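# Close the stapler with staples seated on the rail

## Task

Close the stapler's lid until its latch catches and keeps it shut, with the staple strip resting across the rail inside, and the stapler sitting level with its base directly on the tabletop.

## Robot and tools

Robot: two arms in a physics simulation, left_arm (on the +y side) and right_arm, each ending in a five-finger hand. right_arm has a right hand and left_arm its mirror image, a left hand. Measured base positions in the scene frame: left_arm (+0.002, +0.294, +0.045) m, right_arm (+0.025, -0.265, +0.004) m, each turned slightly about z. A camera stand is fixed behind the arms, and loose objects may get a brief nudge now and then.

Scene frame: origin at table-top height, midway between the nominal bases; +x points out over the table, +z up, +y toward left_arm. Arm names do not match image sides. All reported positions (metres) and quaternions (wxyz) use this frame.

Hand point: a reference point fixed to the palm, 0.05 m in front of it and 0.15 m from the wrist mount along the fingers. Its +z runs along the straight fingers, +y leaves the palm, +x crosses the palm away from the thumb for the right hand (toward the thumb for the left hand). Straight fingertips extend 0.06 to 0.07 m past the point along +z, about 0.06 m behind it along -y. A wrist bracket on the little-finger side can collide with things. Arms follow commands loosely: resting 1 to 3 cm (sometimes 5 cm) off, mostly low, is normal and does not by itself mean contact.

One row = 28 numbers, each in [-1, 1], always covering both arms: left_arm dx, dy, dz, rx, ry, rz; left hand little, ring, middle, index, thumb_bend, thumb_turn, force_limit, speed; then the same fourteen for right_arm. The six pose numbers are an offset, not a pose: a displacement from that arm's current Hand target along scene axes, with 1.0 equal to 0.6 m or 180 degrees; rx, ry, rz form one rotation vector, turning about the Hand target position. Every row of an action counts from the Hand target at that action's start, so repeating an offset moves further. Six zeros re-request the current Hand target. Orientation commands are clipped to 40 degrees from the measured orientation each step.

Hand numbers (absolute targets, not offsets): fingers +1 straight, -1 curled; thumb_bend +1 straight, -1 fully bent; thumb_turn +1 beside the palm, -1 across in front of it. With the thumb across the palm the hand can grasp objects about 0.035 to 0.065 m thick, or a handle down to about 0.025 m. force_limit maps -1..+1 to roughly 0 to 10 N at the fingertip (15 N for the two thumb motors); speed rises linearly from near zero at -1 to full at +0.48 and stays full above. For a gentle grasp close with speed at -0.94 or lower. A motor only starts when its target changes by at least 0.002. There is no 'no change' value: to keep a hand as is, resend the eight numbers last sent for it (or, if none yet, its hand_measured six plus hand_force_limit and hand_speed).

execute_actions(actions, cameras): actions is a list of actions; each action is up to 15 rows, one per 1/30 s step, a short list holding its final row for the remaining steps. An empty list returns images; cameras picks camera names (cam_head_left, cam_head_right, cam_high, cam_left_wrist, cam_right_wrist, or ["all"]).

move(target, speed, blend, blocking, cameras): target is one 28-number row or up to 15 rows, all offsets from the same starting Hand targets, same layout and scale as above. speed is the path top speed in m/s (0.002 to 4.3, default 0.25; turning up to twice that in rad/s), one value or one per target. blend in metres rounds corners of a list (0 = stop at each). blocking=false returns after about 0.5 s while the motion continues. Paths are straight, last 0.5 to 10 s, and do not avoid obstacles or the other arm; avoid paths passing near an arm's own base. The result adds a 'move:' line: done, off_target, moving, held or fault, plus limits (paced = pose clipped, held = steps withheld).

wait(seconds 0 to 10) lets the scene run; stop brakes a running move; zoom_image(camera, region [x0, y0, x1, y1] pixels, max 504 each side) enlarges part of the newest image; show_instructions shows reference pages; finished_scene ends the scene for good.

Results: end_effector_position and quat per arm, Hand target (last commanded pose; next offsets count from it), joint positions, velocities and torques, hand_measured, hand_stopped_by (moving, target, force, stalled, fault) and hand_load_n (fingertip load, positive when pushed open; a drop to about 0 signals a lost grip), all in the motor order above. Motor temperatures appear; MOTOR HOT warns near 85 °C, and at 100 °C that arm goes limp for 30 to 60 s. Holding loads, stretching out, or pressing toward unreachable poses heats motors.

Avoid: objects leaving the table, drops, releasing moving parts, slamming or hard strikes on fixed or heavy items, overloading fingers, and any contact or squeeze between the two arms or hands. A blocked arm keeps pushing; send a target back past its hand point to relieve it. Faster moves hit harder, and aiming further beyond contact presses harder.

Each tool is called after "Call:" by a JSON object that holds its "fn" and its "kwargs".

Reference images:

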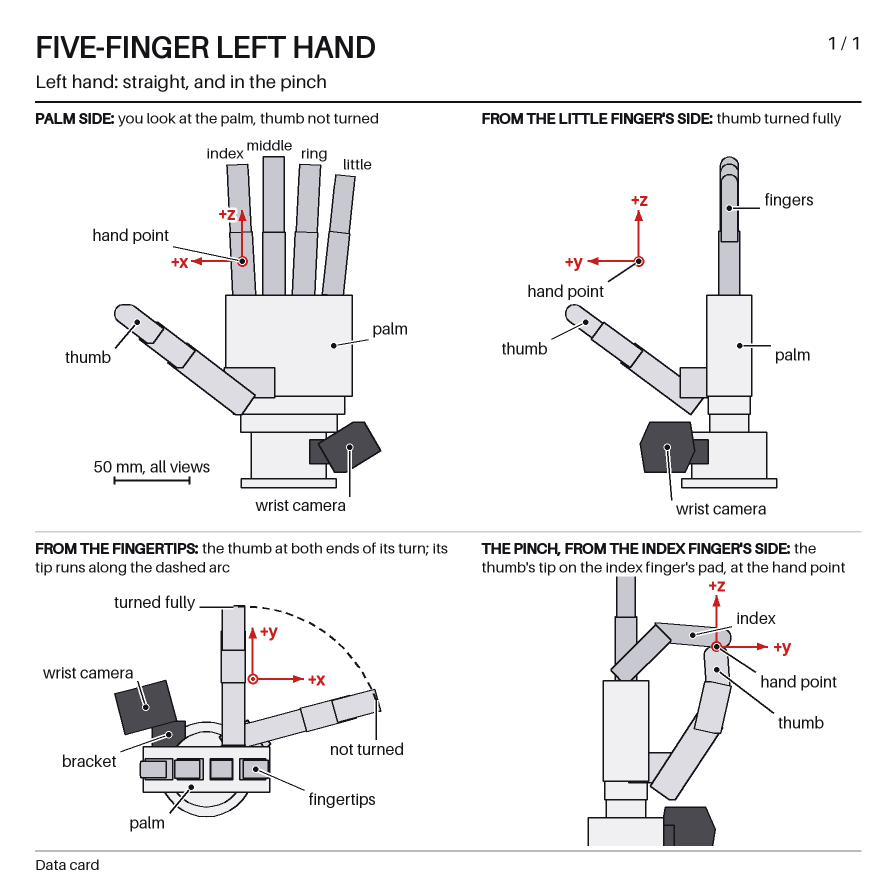

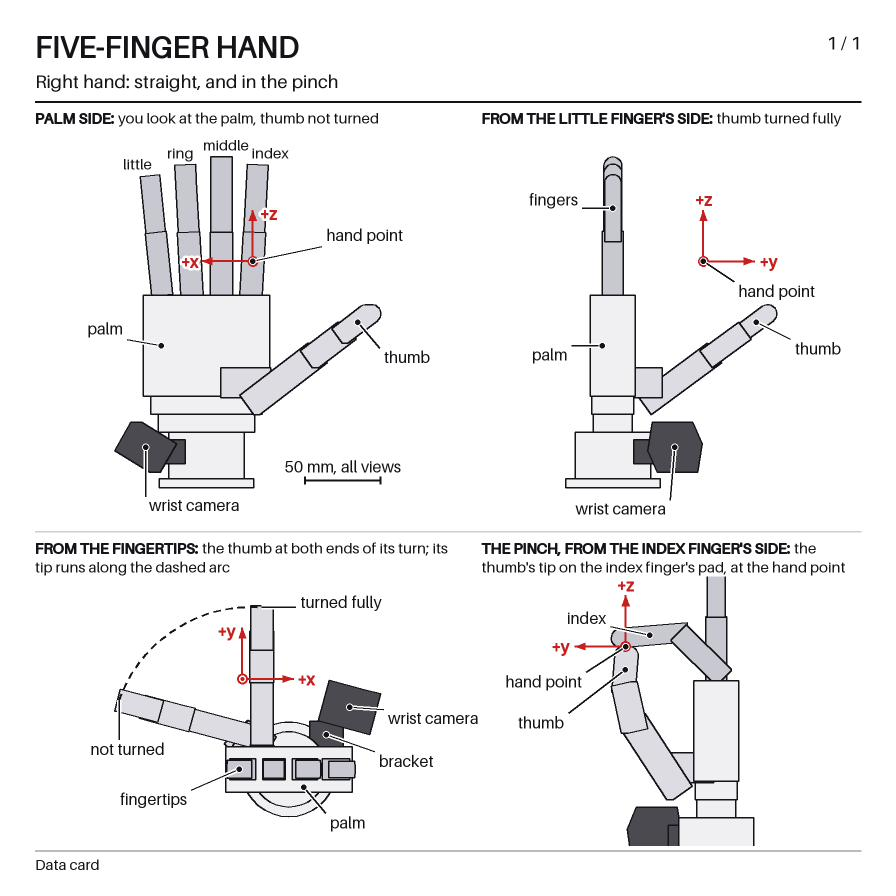

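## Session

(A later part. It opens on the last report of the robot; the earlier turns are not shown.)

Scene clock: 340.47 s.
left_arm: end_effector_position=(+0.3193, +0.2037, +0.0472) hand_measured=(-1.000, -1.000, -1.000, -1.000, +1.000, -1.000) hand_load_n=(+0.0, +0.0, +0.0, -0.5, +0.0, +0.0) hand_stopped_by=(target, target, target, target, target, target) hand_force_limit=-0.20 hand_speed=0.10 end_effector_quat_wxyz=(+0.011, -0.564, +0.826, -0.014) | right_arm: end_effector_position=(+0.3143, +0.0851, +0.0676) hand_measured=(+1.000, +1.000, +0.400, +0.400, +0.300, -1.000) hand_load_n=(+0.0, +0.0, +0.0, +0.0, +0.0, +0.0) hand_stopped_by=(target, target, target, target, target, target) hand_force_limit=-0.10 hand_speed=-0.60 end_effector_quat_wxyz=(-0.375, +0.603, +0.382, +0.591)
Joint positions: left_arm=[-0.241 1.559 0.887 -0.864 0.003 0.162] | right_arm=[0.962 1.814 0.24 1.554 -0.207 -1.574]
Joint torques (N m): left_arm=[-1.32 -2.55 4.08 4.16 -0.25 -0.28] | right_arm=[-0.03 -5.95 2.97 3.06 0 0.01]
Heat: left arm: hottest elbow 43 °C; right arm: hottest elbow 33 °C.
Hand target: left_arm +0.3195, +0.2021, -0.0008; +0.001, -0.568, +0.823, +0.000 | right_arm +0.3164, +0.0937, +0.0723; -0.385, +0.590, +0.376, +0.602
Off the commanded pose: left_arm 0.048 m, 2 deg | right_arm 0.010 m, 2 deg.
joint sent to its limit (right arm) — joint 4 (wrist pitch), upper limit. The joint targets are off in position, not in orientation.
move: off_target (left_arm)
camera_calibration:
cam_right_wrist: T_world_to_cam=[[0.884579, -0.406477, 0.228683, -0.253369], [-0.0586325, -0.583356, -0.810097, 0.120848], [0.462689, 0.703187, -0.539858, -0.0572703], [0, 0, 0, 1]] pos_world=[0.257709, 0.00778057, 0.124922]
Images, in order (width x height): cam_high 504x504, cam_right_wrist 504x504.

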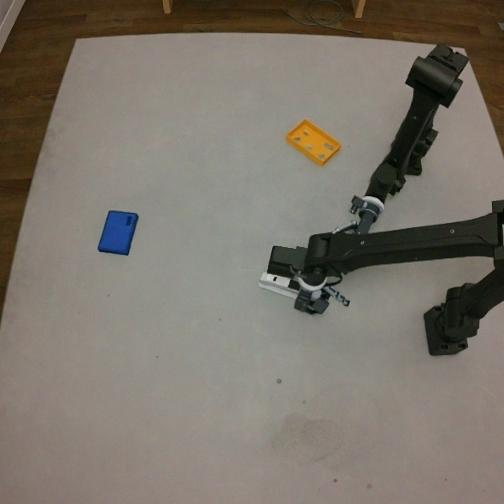

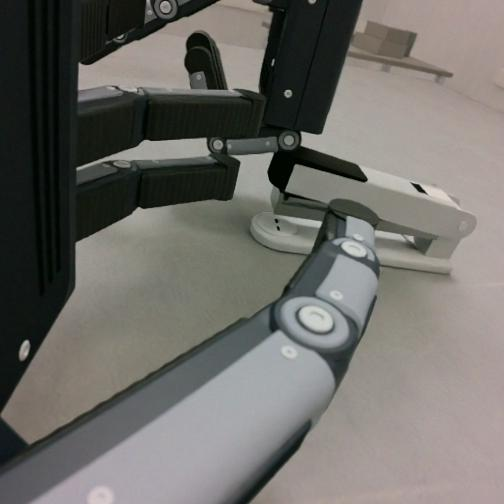

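Call:
{"fn": "execute_actions", "kwargs": {"actions": [], "cameras": ["cam_right_wrist","cam_high","cam_head_left"]}}

Call:
{"fn": "zoom_image", "kwargs": {"camera": "cam_right_wrist", "region": [240, 130, 490, 290]}}

Scene clock: 342.23 s.
left_arm: end_effector_position=(+0.3193, +0.2037, +0.0472) hand_measured=(-1.000, -1.000, -1.000, -1.000, +1.000, -1.000) hand_load_n=(+0.0, +0.0, +0.0, -1.0, +0.0, +0.0) hand_stopped_by=(target, target, target, target, target, target) hand_force_limit=-0.20 hand_speed=0.10 end_effector_quat_wxyz=(+0.011, -0.564, +0.826, -0.014) | right_arm: end_effector_position=(+0.3143, +0.0851, +0.0676) hand_measured=(+1.000, +1.000, +0.400, +0.400, +0.300, -1.000) hand_load_n=(+0.0, +0.0, +0.0, +0.5, +0.0, +0.0) hand_stopped_by=(target, target, target, target, target, target) hand_force_limit=-0.10 hand_speed=-0.60 end_effector_quat_wxyz=(-0.375, +0.603, +0.382, +0.591)
Joint positions: left_arm=[-0.241 1.559 0.887 -0.864 0.003 0.162] | right_arm=[0.962 1.814 0.24 1.554 -0.207 -1.574]
Joint velocities: within noise
Joint torques (N m): left_arm=[-1.08 -2.78 4.21 4.21 -0.2 -0.3] | right_arm=[-0.03 -5.89 2.97 3.04 0 0.01]
Motor temperatures (°C): left_arm=[26 31 43 29 27 24] | right_arm=[26 31 33 28 26 29]
Heat: left arm: hottest elbow 43 °C; right arm: hottest elbow 33 °C.
Hand target: left_arm +0.3195, +0.2021, -0.0008; +0.001, -0.568, +0.823, +0.000 | right_arm +0.3164, +0.0937, +0.0723; -0.385, +0.590, +0.376, +0.602
Off the commanded pose: left_arm 0.048 m, 2 deg | right_arm 0.010 m, 2 deg.
camera_calibration:
cam_right_wrist: T_world_to_cam=[[0.884579, -0.406477, 0.228683, -0.253369], [-0.0586325, -0.583356, -0.810097, 0.120848], [0.462689, 0.703187, -0.539858, -0.0572703], [0, 0, 0, 1]] pos_world=[0.257709, 0.00778057, 0.124922]
Images, in order (width x height): cam_head_left 504x504, cam_high 504x504, cam_right_wrist 504x504.

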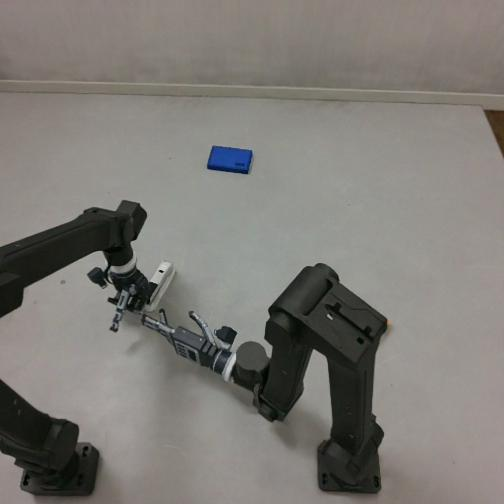

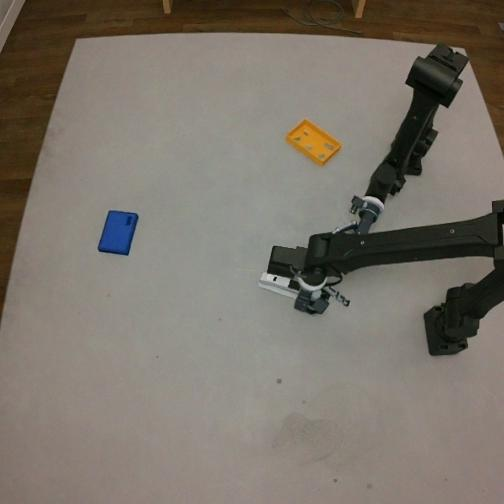

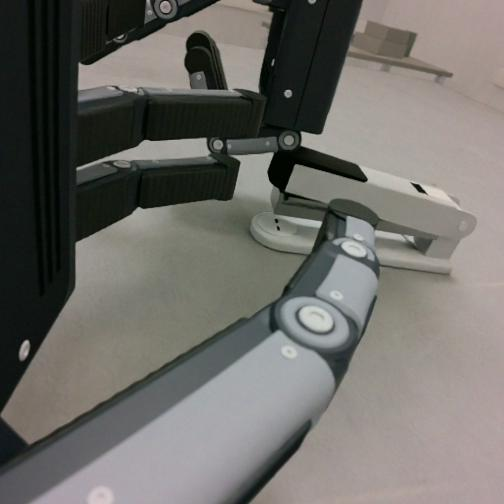

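Scaled by 2.016 from the camera's 504x504 image, which has a finer 720x720 frame.

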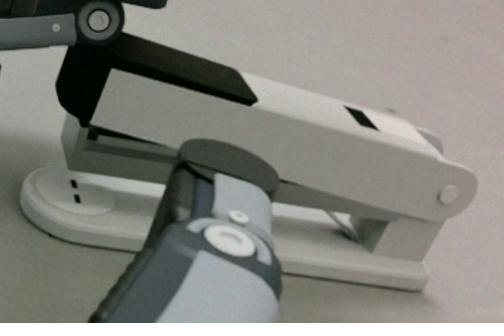

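Call:
{"fn": "zoom_image", "kwargs": {"camera": "cam_right_wrist", "region": [250, 170, 320, 240]}}

Scaled by 7.200 from the camera's 504x504 image, which has a finer 720x720 frame.

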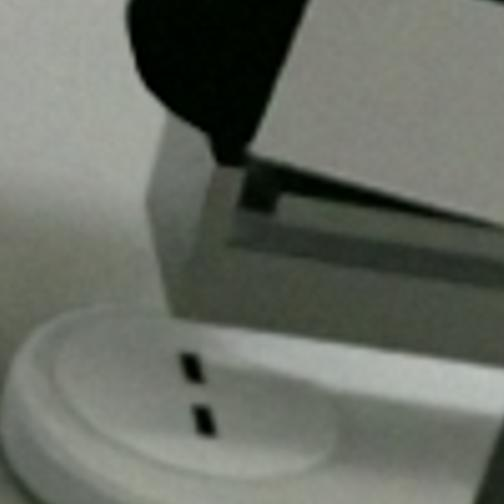

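Call:
{"fn": "move", "kwargs": {"target": [[0,0,0.2,0,0,0,-1,-1,-1,-1,1,-1,-0.2,0.1,0.012,0.036,0,0,0,0,-1,-1,-1,1,1,-1,-0.1,0.2],[-0.06,0.13,0.25,0,0,0,-1,-1,-1,-1,1,-1,-0.2,0.1,0.04,0.105,0.0,0,0,0,-1,-1,-1,1,1,-1,-0.1,0.2]], "speed": [0.2,0.2], "blend": [0.03,0], "cameras": ["cam_right_wrist","cam_high"]}}

Call:
{"fn": "zoom_image", "kwargs": {"camera": "cam_high", "region": [230, 230, 350, 350]}}

Scene clock: 348.97 s.
left_arm: end_effector_position=(+0.2728, +0.2799, +0.1362) hand_measured=(-1.000, -1.000, -1.000, -1.000, +1.000, -1.000) hand_load_n=(+0.0, +0.0, +0.0, +0.0, +0.0, +0.0) hand_stopped_by=(target, target, target, target, target, target) hand_force_limit=-0.20 hand_speed=0.10 end_effector_quat_wxyz=(-0.013, -0.571, +0.821, +0.013) | right_arm: end_effector_position=(+0.3422, +0.1441, +0.0773) hand_measured=(-1.000, -1.000, -1.000, +1.000, +1.000, -1.000) hand_load_n=(+0.0, +0.0, +0.0, -0.5, +0.5, +0.5) hand_stopped_by=(target, target, target, target, target, target) hand_force_limit=-0.10 hand_speed=0.20 end_effector_quat_wxyz=(-0.379, +0.589, +0.373, +0.609)
Joint positions: left_arm=[-0.049 1.337 0.91 -1.18 -0.005 0.335] | right_arm=[1.009 1.856 0.409 1.476 -0.15 -1.574]
Joint torques (N m): left_arm=[-1.32 -9.64 10.41 -0.38 0.07 -0.03] | right_arm=[0.03 -7.53 4.21 1.47 0 -0.01]
Heat: left arm: hottest elbow 42 °C; right arm: hottest elbow 33 °C.
Hand target: left_arm +0.2835, +0.2801, +0.1492; +0.001, -0.568, +0.823, +0.001 | right_arm +0.3404, +0.1567, +0.0723; -0.385, +0.590, +0.376, +0.602
Off the commanded pose: left_arm 0.017 m, 2 deg | right_arm 0.014 m, 1 deg.
move: off_target (left_arm, right_arm)
camera_calibration:
cam_right_wrist: T_world_to_cam=[[0.874198, -0.423723, 0.237143, -0.251007], [-0.0401078, -0.549723, -0.834383, 0.155453], [0.48391, 0.719905, -0.497562, -0.11928], [0, 0, 0, 1]] pos_world=[0.283386, 0.0649691, 0.129883]
Images, in order (width x height): cam_high 504x504, cam_right_wrist 504x504.

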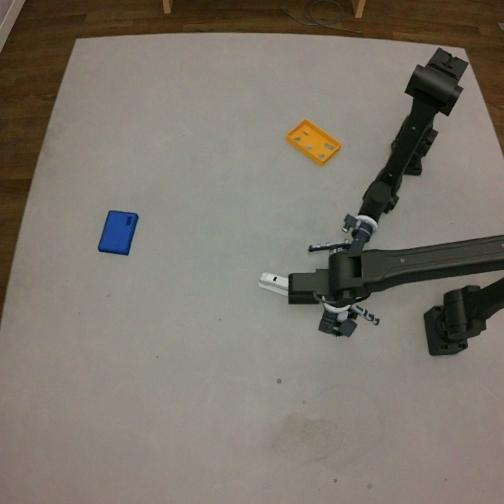

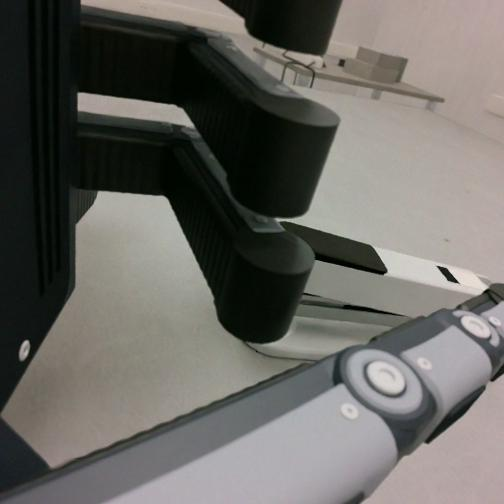

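Scaled by 4.200 from the camera's 504x504 image, which has a finer 720x720 frame.

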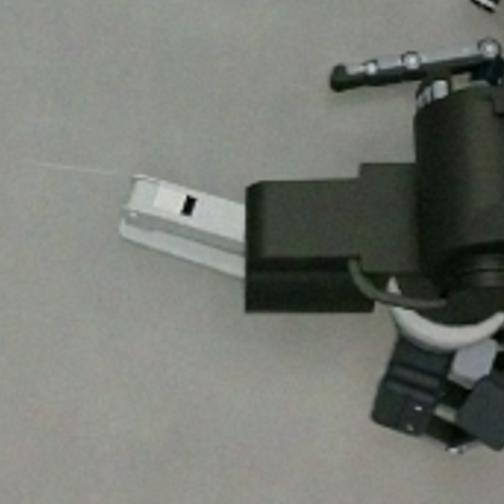

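Call:
{"fn": "move", "kwargs": {"target": [-0.1,0.15,0.12,0,0,0,-1,-1,-1,-1,1,-1,-0.2,0.1,0.0,0.0,-0.05,0,0,0,-1,-1,-1,1,1,-1,-0.1,0.2], "speed": 0.25, "cameras": ["all"]}}

Call:
{"fn": "zoom_image", "kwargs": {"camera": "cam_high", "region": [230, 230, 350, 350]}}

Scene clock: 352.73 s.
left_arm: end_effector_position=(+0.2035, +0.3627, +0.1978) hand_measured=(-1.000, -1.000, -1.000, -1.000, +1.000, -1.000) hand_load_n=(+0.0, +0.0, +0.0, +0.0, +0.0, +0.0) hand_stopped_by=(target, target, target, target, target, target) hand_force_limit=-0.20 hand_speed=0.10 end_effector_quat_wxyz=(-0.032, -0.569, +0.822, +0.014) | right_arm: end_effector_position=(+0.3429, +0.1451, +0.0391) hand_measured=(-1.000, -1.000, -1.000, +1.000, +1.000, -1.000) hand_load_n=(+0.0, +0.0, +0.0, +0.0, +0.0, +0.5) hand_stopped_by=(target, target, target, target, target, target) hand_force_limit=-0.10 hand_speed=0.20 end_effector_quat_wxyz=(-0.375, +0.600, +0.378, +0.598)
Joint positions: left_arm=[0.245 1.142 0.91 -1.408 -0.005 0.635] | right_arm=[1.009 1.989 0.432 1.552 -0.15 -1.574]
Joint torques (N m): left_arm=[-0.79 -6.59 14.43 -0.68 0.02 0] | right_arm=[0.03 -8.29 3.11 3.03 -0.01 -0.01]
Heat: left arm: hottest elbow 42 °C; right arm: hottest elbow 33 °C.
Hand target: left_arm +0.2235, +0.3700, +0.2212; +0.001, -0.568, +0.823, +0.000 | right_arm +0.3404, +0.1567, +0.0422; -0.385, +0.590, +0.376, +0.602
Off the commanded pose: left_arm 0.032 m, 4 deg | right_arm 0.012 m, 2 deg.
move: off_target (left_arm, right_arm)
camera_calibration:
cam_left_wrist: T_world_to_cam=[[0.794955, -0.601917, -0.0757833, 0.0776948], [-0.450155, -0.668988, 0.591452, 0.213297], [-0.406703, -0.436064, -0.802771, 0.510363], [0, 0, 0, 1]] pos_world=[0.241819, 0.41201, 0.289437]
cam_right_wrist: T_world_to_cam=[[0.878699, -0.417116, 0.232166, -0.24442], [-0.0559749, -0.573011, -0.817634, 0.132408], [0.474082, 0.705459, -0.526852, -0.132802], [0, 0, 0, 1]] pos_world=[0.285143, 0.067606, 0.0950401]

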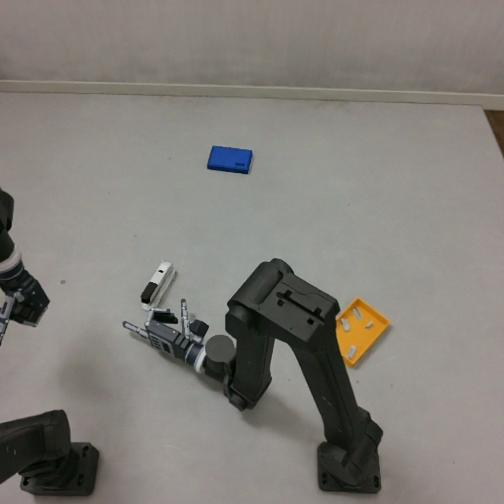

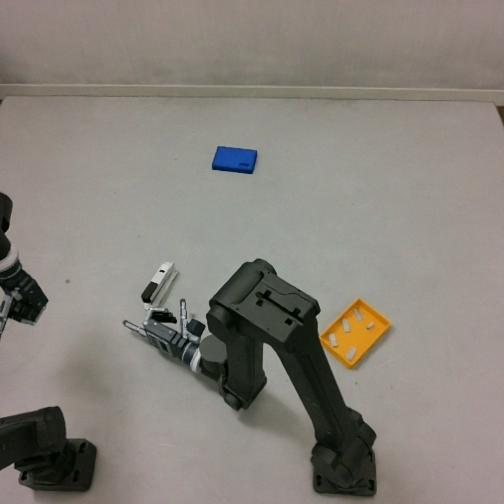

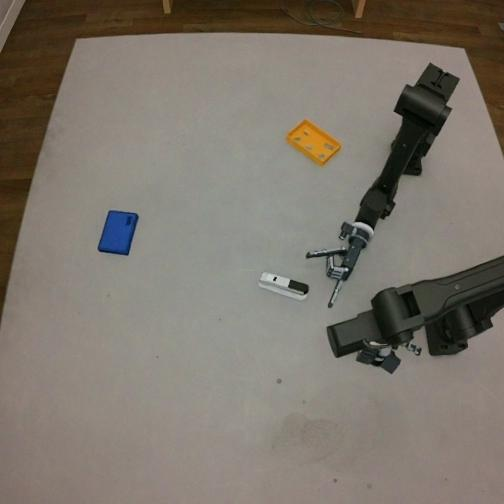

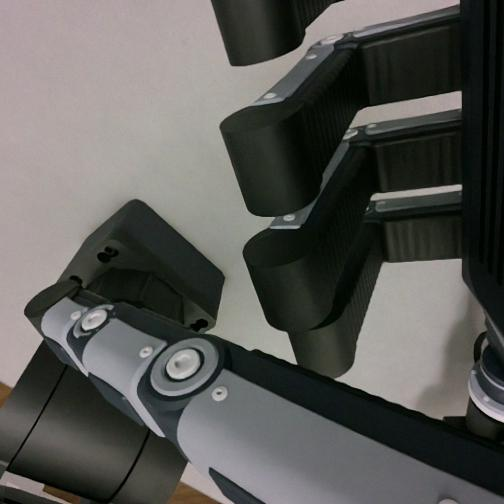

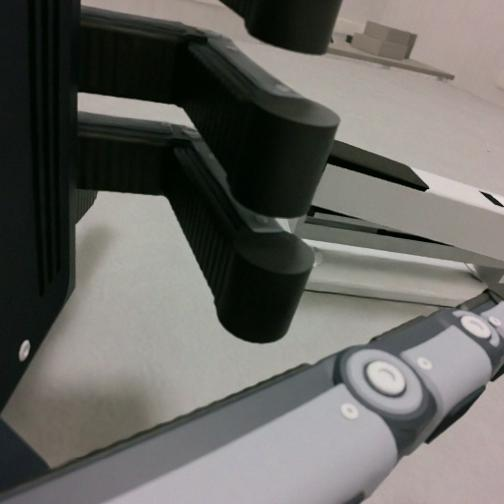

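Scaled by 4.200 from the camera's 504x504 image, which has a finer 720x720 frame.

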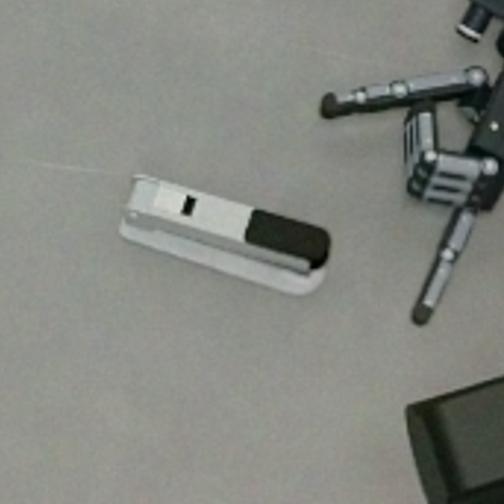

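Call:
{"fn": "move", "kwargs": {"target": [[0,0,0,0,0,0,-1,-1,-1,-1,1,-1,-0.2,0.1,0.0,0.0,-0.02,0,0,0,-1,-1,-1,1,1,-1,-0.1,0.2],[0,0,0,0,0,0,-1,-1,-1,-1,1,-1,-0.2,0.1,0.078,-0.030,-0.02,0,0,0,-1,-1,-1,1,1,-1,-0.1,0.2]], "speed": 0.1, "blend": [0.01,0], "cameras": ["cam_high","cam_right_wrist","cam_head_left"]}}

Call:
{"fn": "zoom_image", "kwargs": {"camera": "cam_high", "region": [250, 255, 330, 335]}}

Call:
{"fn": "zoom_image", "kwargs": {"camera": "cam_head_left", "region": [110, 240, 210, 340]}}

Scene clock: 355.70 s.
left_arm: end_effector_position=(+0.2035, +0.3628, +0.1978) hand_measured=(-1.000, -1.000, -1.000, -1.000, +1.000, -1.000) hand_load_n=(+0.0, +0.0, +0.0, +0.0, -0.5, +0.0) hand_stopped_by=(target, target, target, target, target, target) hand_force_limit=-0.20 hand_speed=0.10 end_effector_quat_wxyz=(-0.032, -0.569, +0.822, +0.014) | right_arm: end_effector_position=(+0.3815, +0.1342, +0.0285) hand_measured=(-1.000, -1.000, -1.000, +1.000, +1.000, -1.000) hand_load_n=(+0.0, +0.0, +0.0, +0.0, +0.0, +0.5) hand_stopped_by=(target, target, target, target, target, target) hand_force_limit=-0.10 hand_speed=0.20 end_effector_quat_wxyz=(-0.380, +0.597, +0.382, +0.595)
Joint positions: left_arm=[0.245 1.142 0.91 -1.408 -0.005 0.636] | right_arm=[0.885 2.038 0.479 1.555 -0.29 -1.574]
Joint torques (N m): left_arm=[-0.44 -6.48 14.39 -0.58 0.02 -0.04] | right_arm=[-1.67 -8.7 3.1 2.99 -0.21 0.02]
Heat: left arm: hottest elbow 42 °C; right arm: hottest elbow 33 °C.
Hand target: left_arm +0.2235, +0.3701, +0.2212; +0.001, -0.568, +0.823, +0.001 | right_arm +0.3872, +0.1387, +0.0303; -0.385, +0.590, +0.376, +0.602
Off the commanded pose: left_arm 0.032 m, 4 deg | right_arm 0.007 m, 1 deg.
joint sent to its limit (right arm) — joint 4 (wrist pitch), upper limit. The joint targets are off in position, not in orientation.
move: off_target (left_arm); blend cut to 0.006 m at target 1
camera_calibration:
cam_right_wrist: T_world_to_cam=[[0.884993, -0.403807, 0.23179, -0.284624], [-0.0469952, -0.572755, -0.818379, 0.116064], [0.463226, 0.713367, -0.525861, -0.145885], [0, 0, 0, 1]] pos_world=[0.324923, 0.0556125, 0.0842419]
Images, in order (width x height): cam_head_left 504x504, cam_high 504x504, cam_right_wrist 504x504.

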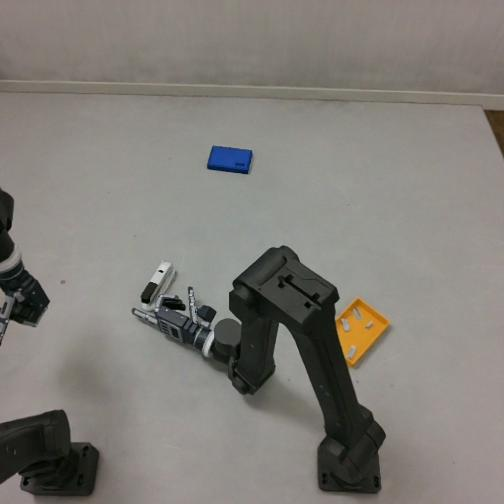

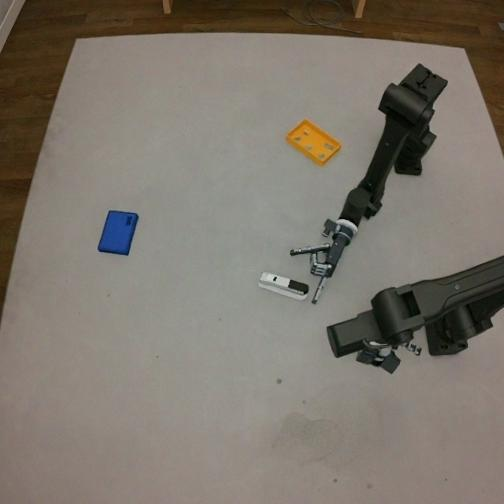

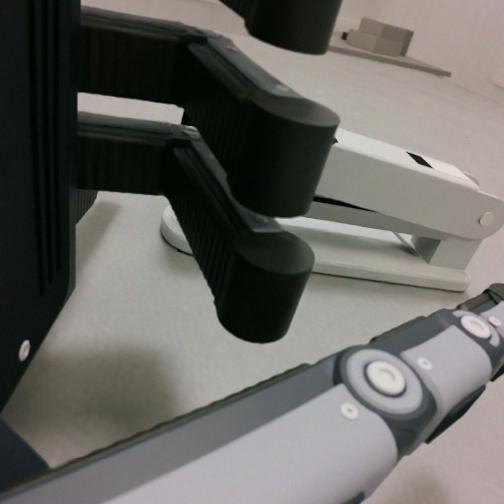

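Scaled by 6.300 from the camera's 504x504 image, which has a finer 720x720 frame.

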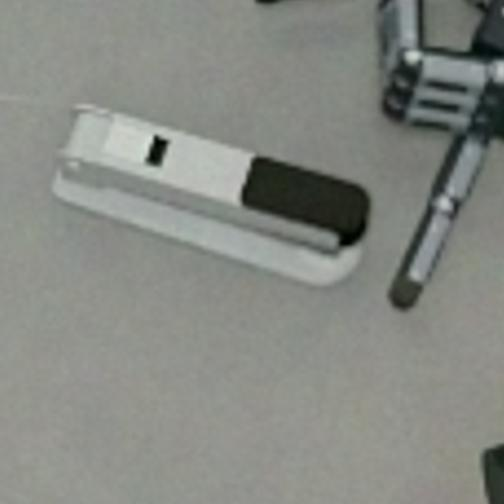

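Scaled by 5.040 from the camera's 504x504 image, which has a finer 720x720 frame.

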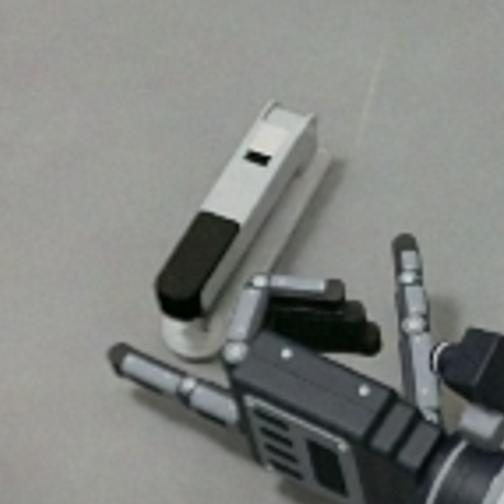

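Call:
{"fn": "move", "kwargs": {"target": [0,0,0,0,0,0,-1,-1,-1,-1,1,-1,-0.2,0.1,0.034,-0.013,-0.004,0,0,0,-1,-1,-1,1,1,-1,-0.1,0.2], "speed": 0.06, "cameras": ["cam_high","cam_right_wrist","cam_head_left"]}}

Call:
{"fn": "zoom_image", "kwargs": {"camera": "cam_high", "region": [250, 255, 330, 335]}}

Call:
{"fn": "zoom_image", "kwargs": {"camera": "cam_head_left", "region": [110, 240, 210, 340]}}

Scene clock: 357.40 s.
left_arm: end_effector_position=(+0.2035, +0.3628, +0.1978) hand_measured=(-1.000, -1.000, -1.000, -1.000, +1.000, -1.000) hand_load_n=(+0.0, +0.0, +0.0, +0.0, +0.0, +0.0) hand_stopped_by=(target, target, target, target, target, target) hand_force_limit=-0.20 hand_speed=0.10 end_effector_quat_wxyz=(-0.032, -0.569, +0.822, +0.014) | right_arm: end_effector_position=(+0.4011, +0.1278, +0.0291) hand_measured=(-1.000, -1.000, -1.000, +1.000, +1.000, -1.000) hand_load_n=(+0.0, +0.0, +0.0, +0.0, +0.0, +0.5) hand_stopped_by=(target, target, target, target, target, target) hand_force_limit=-0.10 hand_speed=0.20 end_effector_quat_wxyz=(-0.381, +0.592, +0.382, +0.599)
Joint positions: left_arm=[0.245 1.142 0.91 -1.408 -0.005 0.636] | right_arm=[0.828 2.051 0.504 1.555 -0.349 -1.574]
Joint torques (N m): left_arm=[-0.91 -6.53 14.49 -0.59 0.02 0] | right_arm=[-1.85 -8.94 3.19 2.61 -0.21 0.03]
Heat: left arm: hottest elbow 42 °C; right arm: hottest elbow 33 °C.
Hand target: left_arm +0.2235, +0.3701, +0.2212; +0.001, -0.568, +0.823, +0.001 | right_arm +0.4076, +0.1308, +0.0279; -0.385, +0.590, +0.376, +0.602
Off the commanded pose: left_arm 0.032 m, 4 deg | right_arm 0.007 m, 1 deg.
move: off_target (left_arm)
camera_calibration:
cam_right_wrist: T_world_to_cam=[[0.8838, -0.404132, 0.235744, -0.304265], [-0.0388755, -0.565562, -0.823789, 0.109858], [0.466248, 0.7189, -0.515554, -0.152406], [0, 0, 0, 1]] pos_world=[0.344239, 0.0487329, 0.0836555]
Images, in order (width x height): cam_head_left 504x504, cam_high 504x504, cam_right_wrist 504x504.

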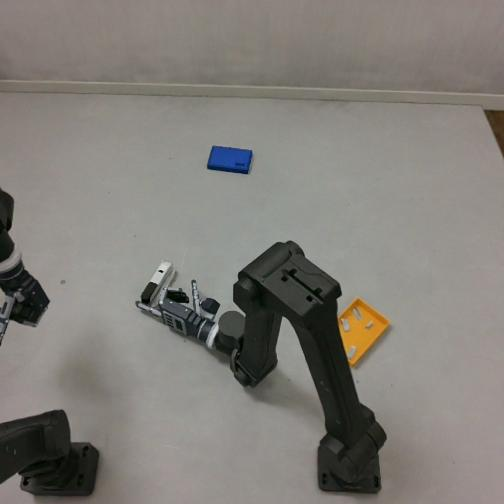

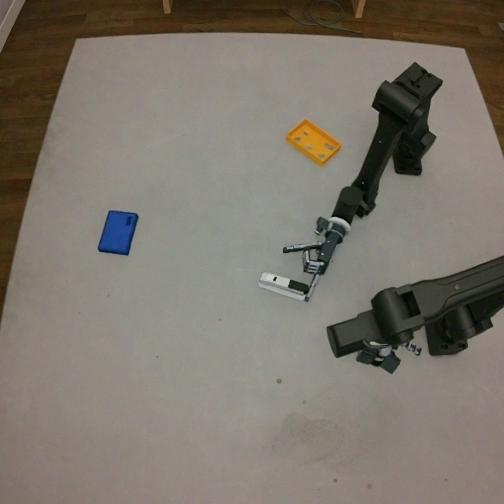

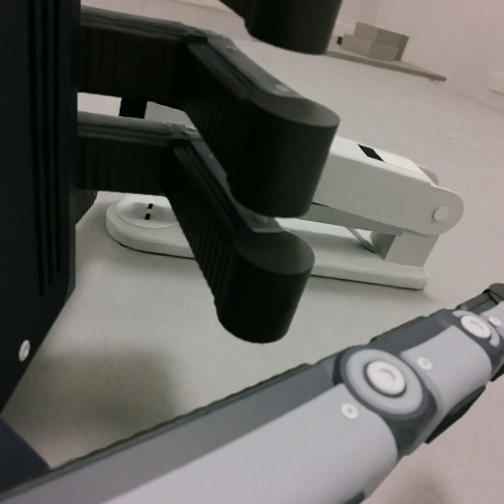

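Scaled by 6.300 from the camera's 504x504 image, which has a finer 720x720 frame.

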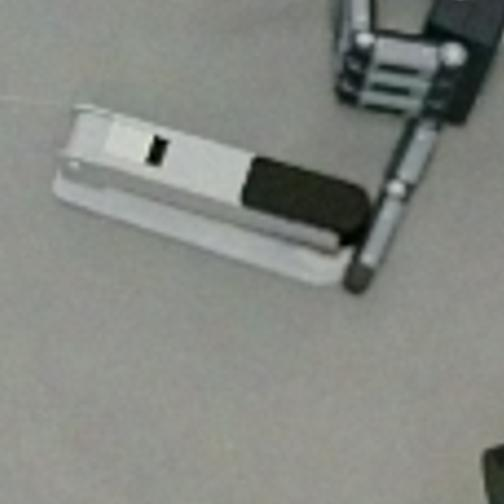

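Scaled by 5.040 from the camera's 504x504 image, which has a finer 720x720 frame.

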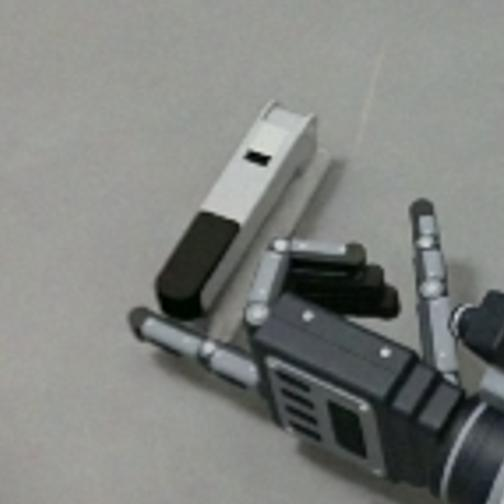

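Call:
{"fn": "move", "kwargs": {"target": [0,0,0,0,0,0,-1,-1,-1,-1,1,-1,-0.2,0.1,0.006,-0.002,0.05,0,0,0,-1,-1,-1,1,1,-1,-0.1,0.2], "speed": 0.05, "cameras": ["cam_high","cam_right_wrist","cam_head_left"]}}

Call:
{"fn": "zoom_image", "kwargs": {"camera": "cam_high", "region": [250, 255, 330, 335]}}

Call:
{"fn": "zoom_image", "kwargs": {"camera": "cam_head_left", "region": [110, 240, 210, 340]}}

Scene clock: 359.20 s.
left_arm: end_effector_position=(+0.2035, +0.3628, +0.1978) hand_measured=(-1.000, -1.000, -1.000, -1.000, +1.000, -1.000) hand_load_n=(+0.0, +0.0, +0.0, +0.0, +0.0, +0.0) hand_stopped_by=(target, target, target, target, target, target) hand_force_limit=-0.20 hand_speed=0.10 end_effector_quat_wxyz=(-0.032, -0.569, +0.822, +0.014) | right_arm: end_effector_position=(+0.4043, +0.1339, +0.0575) hand_measured=(-1.000, -1.000, -1.000, +1.000, +1.000, -1.000) hand_load_n=(+0.5, +0.0, +0.0, +0.5, +0.0, +0.0) hand_stopped_by=(target, target, target, target, target, target) hand_force_limit=-0.10 hand_speed=0.20 end_effector_quat_wxyz=(-0.385, +0.583, +0.383, +0.603)
Joint positions: left_arm=[0.245 1.142 0.91 -1.408 -0.005 0.636] | right_arm=[0.828 1.957 0.504 1.48 -0.359 -1.574]
Joint torques (N m): left_arm=[-0.67 -6.53 14.54 -0.65 0.08 -0.03] | right_arm=[-2.14 -10.52 2.67 1.46 -0.18 0.05]
Heat: left arm: hottest elbow 42 °C; right arm: hottest elbow 33 °C.
Hand target: left_arm +0.2235, +0.3701, +0.2212; +0.001, -0.568, +0.823, +0.001 | right_arm +0.4112, +0.1296, +0.0579; -0.385, +0.590, +0.376, +0.602
Off the commanded pose: left_arm 0.032 m, 4 deg | right_arm 0.008 m, 1 deg.
move: off_target (left_arm)
camera_calibration:
cam_right_wrist: T_world_to_cam=[[0.884573, -0.398557, 0.242245, -0.312731], [-0.0222702, -0.554893, -0.831623, 0.129031], [0.465869, 0.730237, -0.49972, -0.145854], [0, 0, 0, 1]] pos_world=[0.347456, 0.0534649, 0.110177]
Images, in order (width x height): cam_head_left 504x504, cam_high 504x504, cam_right_wrist 504x504.

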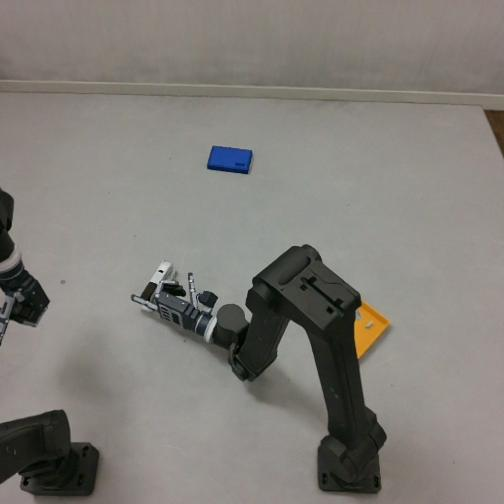

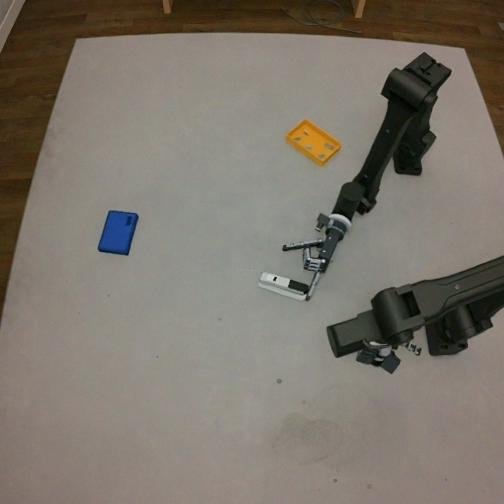

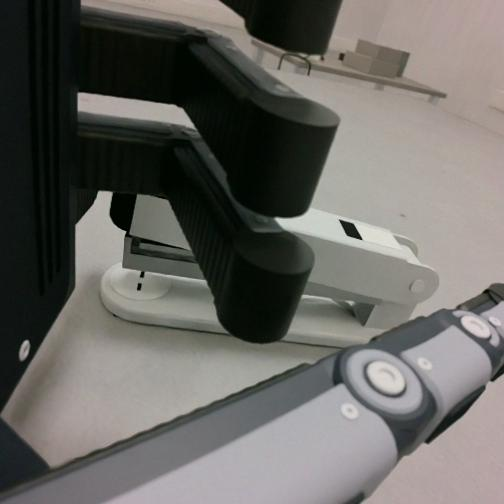

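Scaled by 6.300 from the camera's 504x504 image, which has a finer 720x720 frame.

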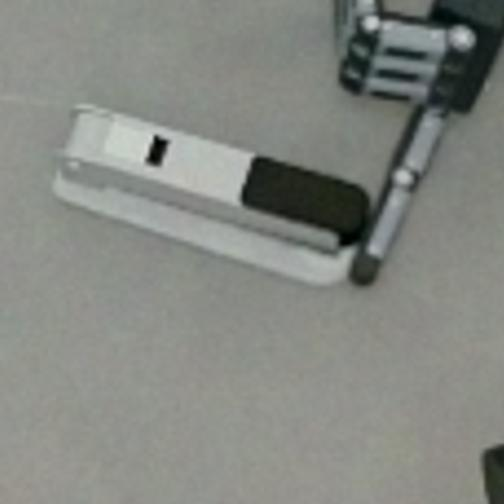

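Scaled by 5.040 from the camera's 504x504 image, which has a finer 720x720 frame.

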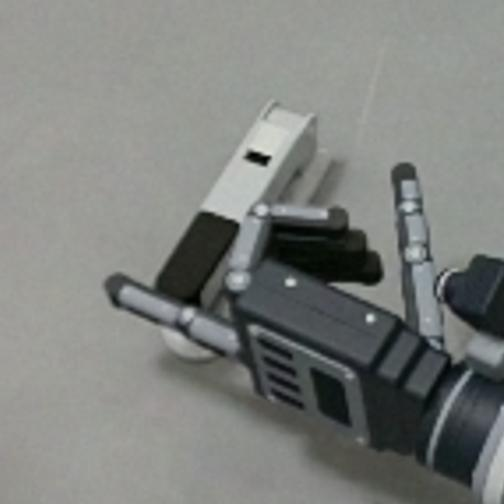

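Call:
{"fn": "move", "kwargs": {"target": [[0,0,0,0,0,0,-1,-1,-1,-1,1,-1,-0.2,0.1,-0.01,0.004,-0.058,0,0,0,-1,-1,-1,1,1,-1,-0.1,0.2],[0,0,0,0,0,0,-1,-1,-1,-1,1,-1,-0.2,0.1,0.016,-0.006,-0.058,0,0,0,-1,-1,-1,1,1,-1,-0.1,0.2]], "speed": 0.08, "cameras": ["cam_high","cam_right_wrist","cam_head_left"]}}

Call:
{"fn": "zoom_image", "kwargs": {"camera": "cam_high", "region": [250, 255, 330, 335]}}

Call:
{"fn": "zoom_image", "kwargs": {"camera": "cam_head_left", "region": [110, 240, 210, 340]}}

Scene clock: 361.80 s.
left_arm: end_effector_position=(+0.2035, +0.3628, +0.1978) hand_measured=(-1.000, -1.000, -1.000, -1.000, +1.000, -1.000) hand_load_n=(+0.0, +0.0, +0.0, +0.0, +0.0, +0.0) hand_stopped_by=(target, target, target, target, target, target) hand_force_limit=-0.20 hand_speed=0.10 end_effector_quat_wxyz=(-0.032, -0.569, +0.822, +0.014) | right_arm: end_effector_position=(+0.4091, +0.1280, +0.0241) hand_measured=(-1.000, -1.000, -1.000, +1.000, +1.000, -1.000) hand_load_n=(+0.0, +0.0, +0.0, +0.0, +0.0, +0.5) hand_stopped_by=(target, target, target, target, target, target) hand_force_limit=-0.10 hand_speed=0.20 end_effector_quat_wxyz=(-0.385, +0.590, +0.386, +0.596)
Joint positions: left_arm=[0.245 1.142 0.91 -1.408 -0.005 0.636] | right_arm=[0.804 2.07 0.524 1.554 -0.388 -1.574]
Joint torques (N m): left_arm=[-0.85 -6.36 14.43 -0.65 0.03 -0.02] | right_arm=[-2.14 -9.11 3.21 2.61 -0.11 0.04]
Heat: left arm: hottest elbow 42 °C; right arm: hottest elbow 33 °C.
Hand target: left_arm +0.2235, +0.3701, +0.2212; +0.001, -0.568, +0.823, +0.001 | right_arm +0.4208, +0.1261, +0.0231; -0.385, +0.590, +0.376, +0.602
Off the commanded pose: left_arm 0.032 m, 4 deg | right_arm 0.012 m, 1 deg.
move: off_target (left_arm, right_arm)
camera_calibration:
cam_right_wrist: T_world_to_cam=[[0.889688, -0.39128, 0.235276, -0.314127], [-0.0314207, -0.566564, -0.823418, 0.103224], [0.455486, 0.725193, -0.51636, -0.155219], [0, 0, 0, 1]] pos_world=[0.353419, 0.0481348, 0.0787546]
Images, in order (width x height): cam_head_left 504x504, cam_high 504x504, cam_right_wrist 504x504.

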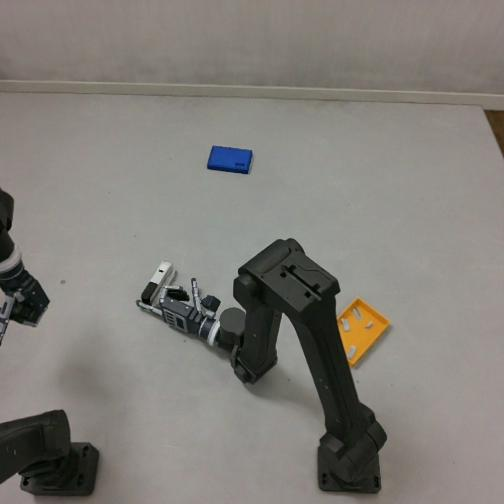

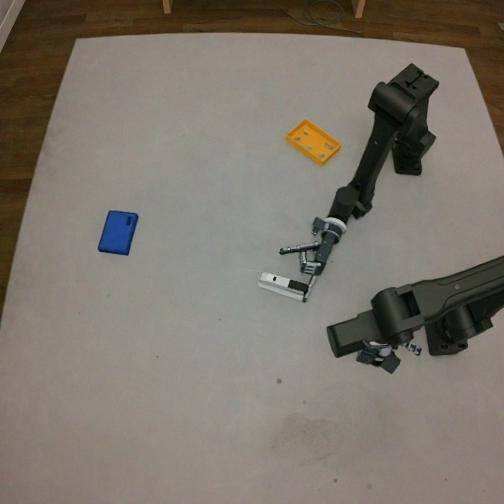

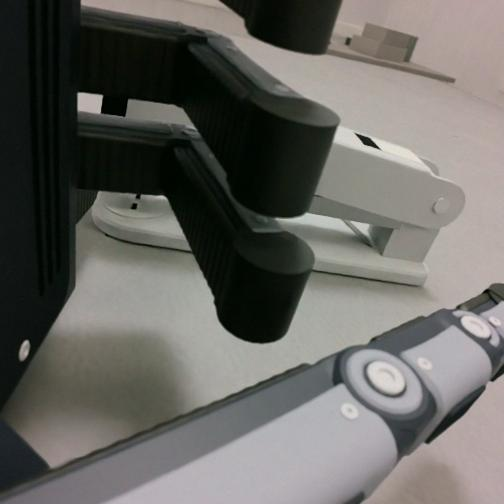

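Scaled by 6.300 from the camera's 504x504 image, which has a finer 720x720 frame.

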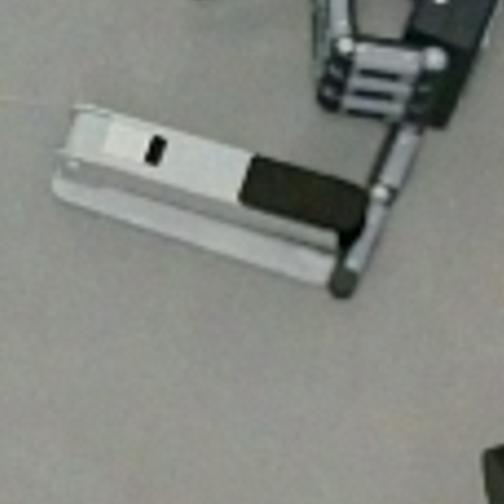

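Scaled by 5.040 from the camera's 504x504 image, which has a finer 720x720 frame.

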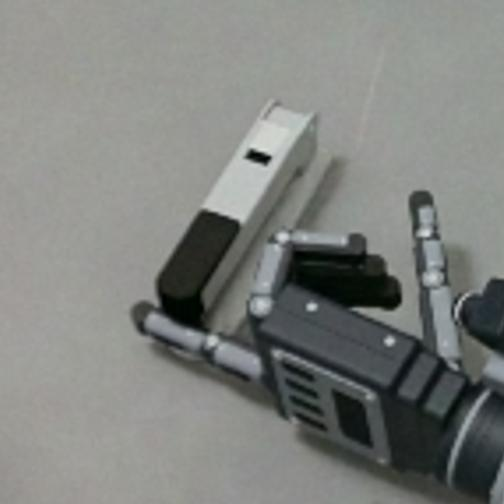

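Call:
{"fn": "move", "kwargs": {"target": [0,0,0,0,0,0,-1,-1,-1,-1,1,-1,-0.2,0.1,0.0,0.0,0.045,0,0,0,-1,-1,-1,1,1,-1,-0.1,0.2], "speed": 0.04, "cameras": ["cam_high","cam_right_wrist","cam_head_left"]}}

Call:
{"fn": "zoom_image", "kwargs": {"camera": "cam_high", "region": [250, 255, 330, 335]}}

Call:
{"fn": "zoom_image", "kwargs": {"camera": "cam_head_left", "region": [110, 240, 210, 340]}}

Scene clock: 363.53 s.
left_arm: end_effector_position=(+0.2035, +0.3628, +0.1978) hand_measured=(-1.000, -1.000, -1.000, -1.000, +1.000, -1.000) hand_load_n=(+0.0, +0.0, +0.0, +0.0, +0.0, +0.0) hand_stopped_by=(target, target, target, target, target, target) hand_force_limit=-0.20 hand_speed=0.10 end_effector_quat_wxyz=(-0.032, -0.569, +0.822, +0.014) | right_arm: end_effector_position=(+0.4149, +0.1300, +0.0451) hand_measured=(-1.000, -1.000, -1.000, +1.000, +1.000, -1.000) hand_load_n=(+0.0, +0.0, +0.0, +0.0, +0.0, +0.5) hand_stopped_by=(target, target, target, target, target, target) hand_force_limit=-0.10 hand_speed=0.20 end_effector_quat_wxyz=(-0.385, +0.587, +0.384, +0.600)
Joint positions: left_arm=[0.245 1.142 0.91 -1.408 -0.005 0.636] | right_arm=[0.799 1.998 0.524 1.492 -0.388 -1.574]
Joint torques (N m): left_arm=[-1.26 -6.77 14.48 -0.62 0.03 -0.01] | right_arm=[-2.14 -11.4 2.29 1.63 -0.09 0.05]
Heat: left arm: hottest elbow 42 °C; right arm: hottest elbow 33 °C.
Hand target: left_arm +0.2235, +0.3701, +0.2212; +0.001, -0.568, +0.823, +0.001 | right_arm +0.4208, +0.1260, +0.0500; -0.385, +0.590, +0.376, +0.602
Off the commanded pose: left_arm 0.032 m, 4 deg | right_arm 0.009 m, 1 deg.
move: off_target (left_arm)
camera_calibration:
cam_right_wrist: T_world_to_cam=[[0.886165, -0.396978, 0.238998, -0.321374], [-0.0280465, -0.560789, -0.827483, 0.119847], [0.46252, 0.726584, -0.508086, -0.15197], [0, 0, 0, 1]] pos_world=[0.358441, 0.050049, 0.0987654]
Images, in order (width x height): cam_head_left 504x504, cam_high 504x504, cam_right_wrist 504x504.

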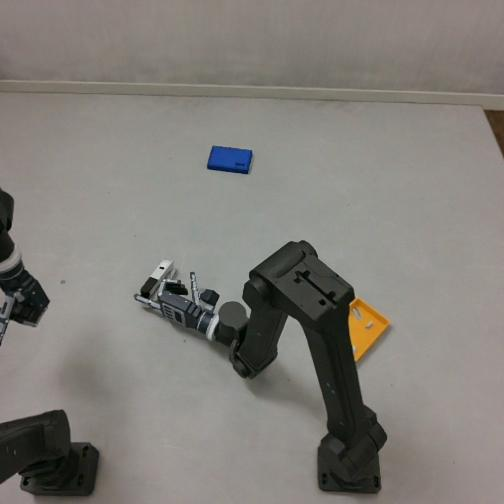

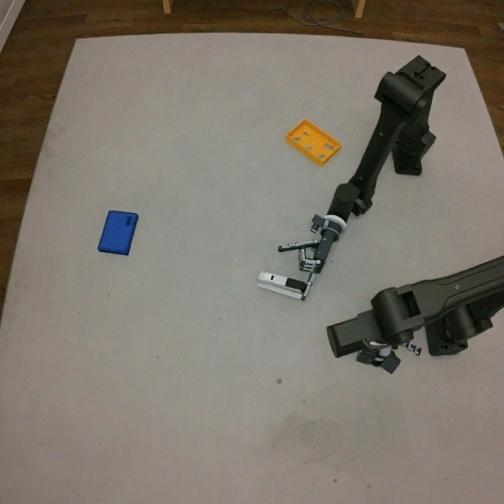

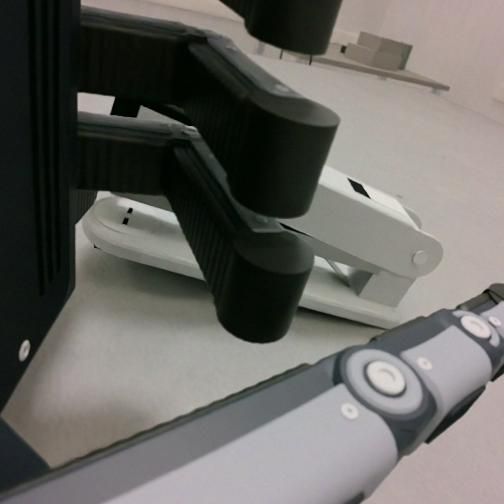

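Scaled by 6.300 from the camera's 504x504 image, which has a finer 720x720 frame.

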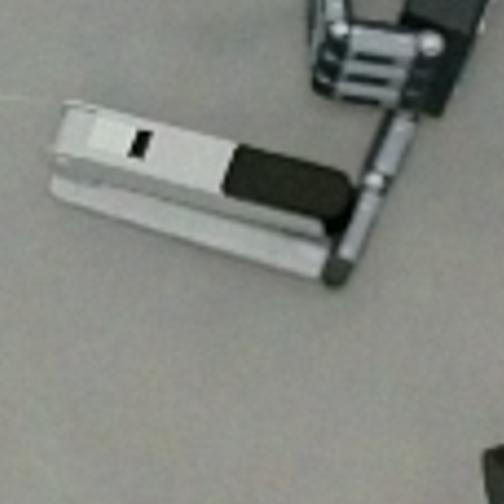

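Scaled by 5.040 from the camera's 504x504 image, which has a finer 720x720 frame.

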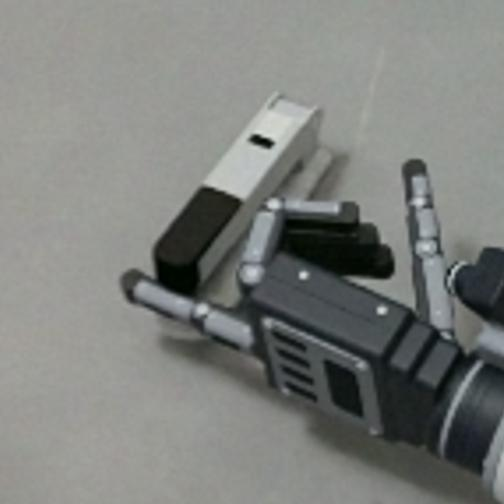

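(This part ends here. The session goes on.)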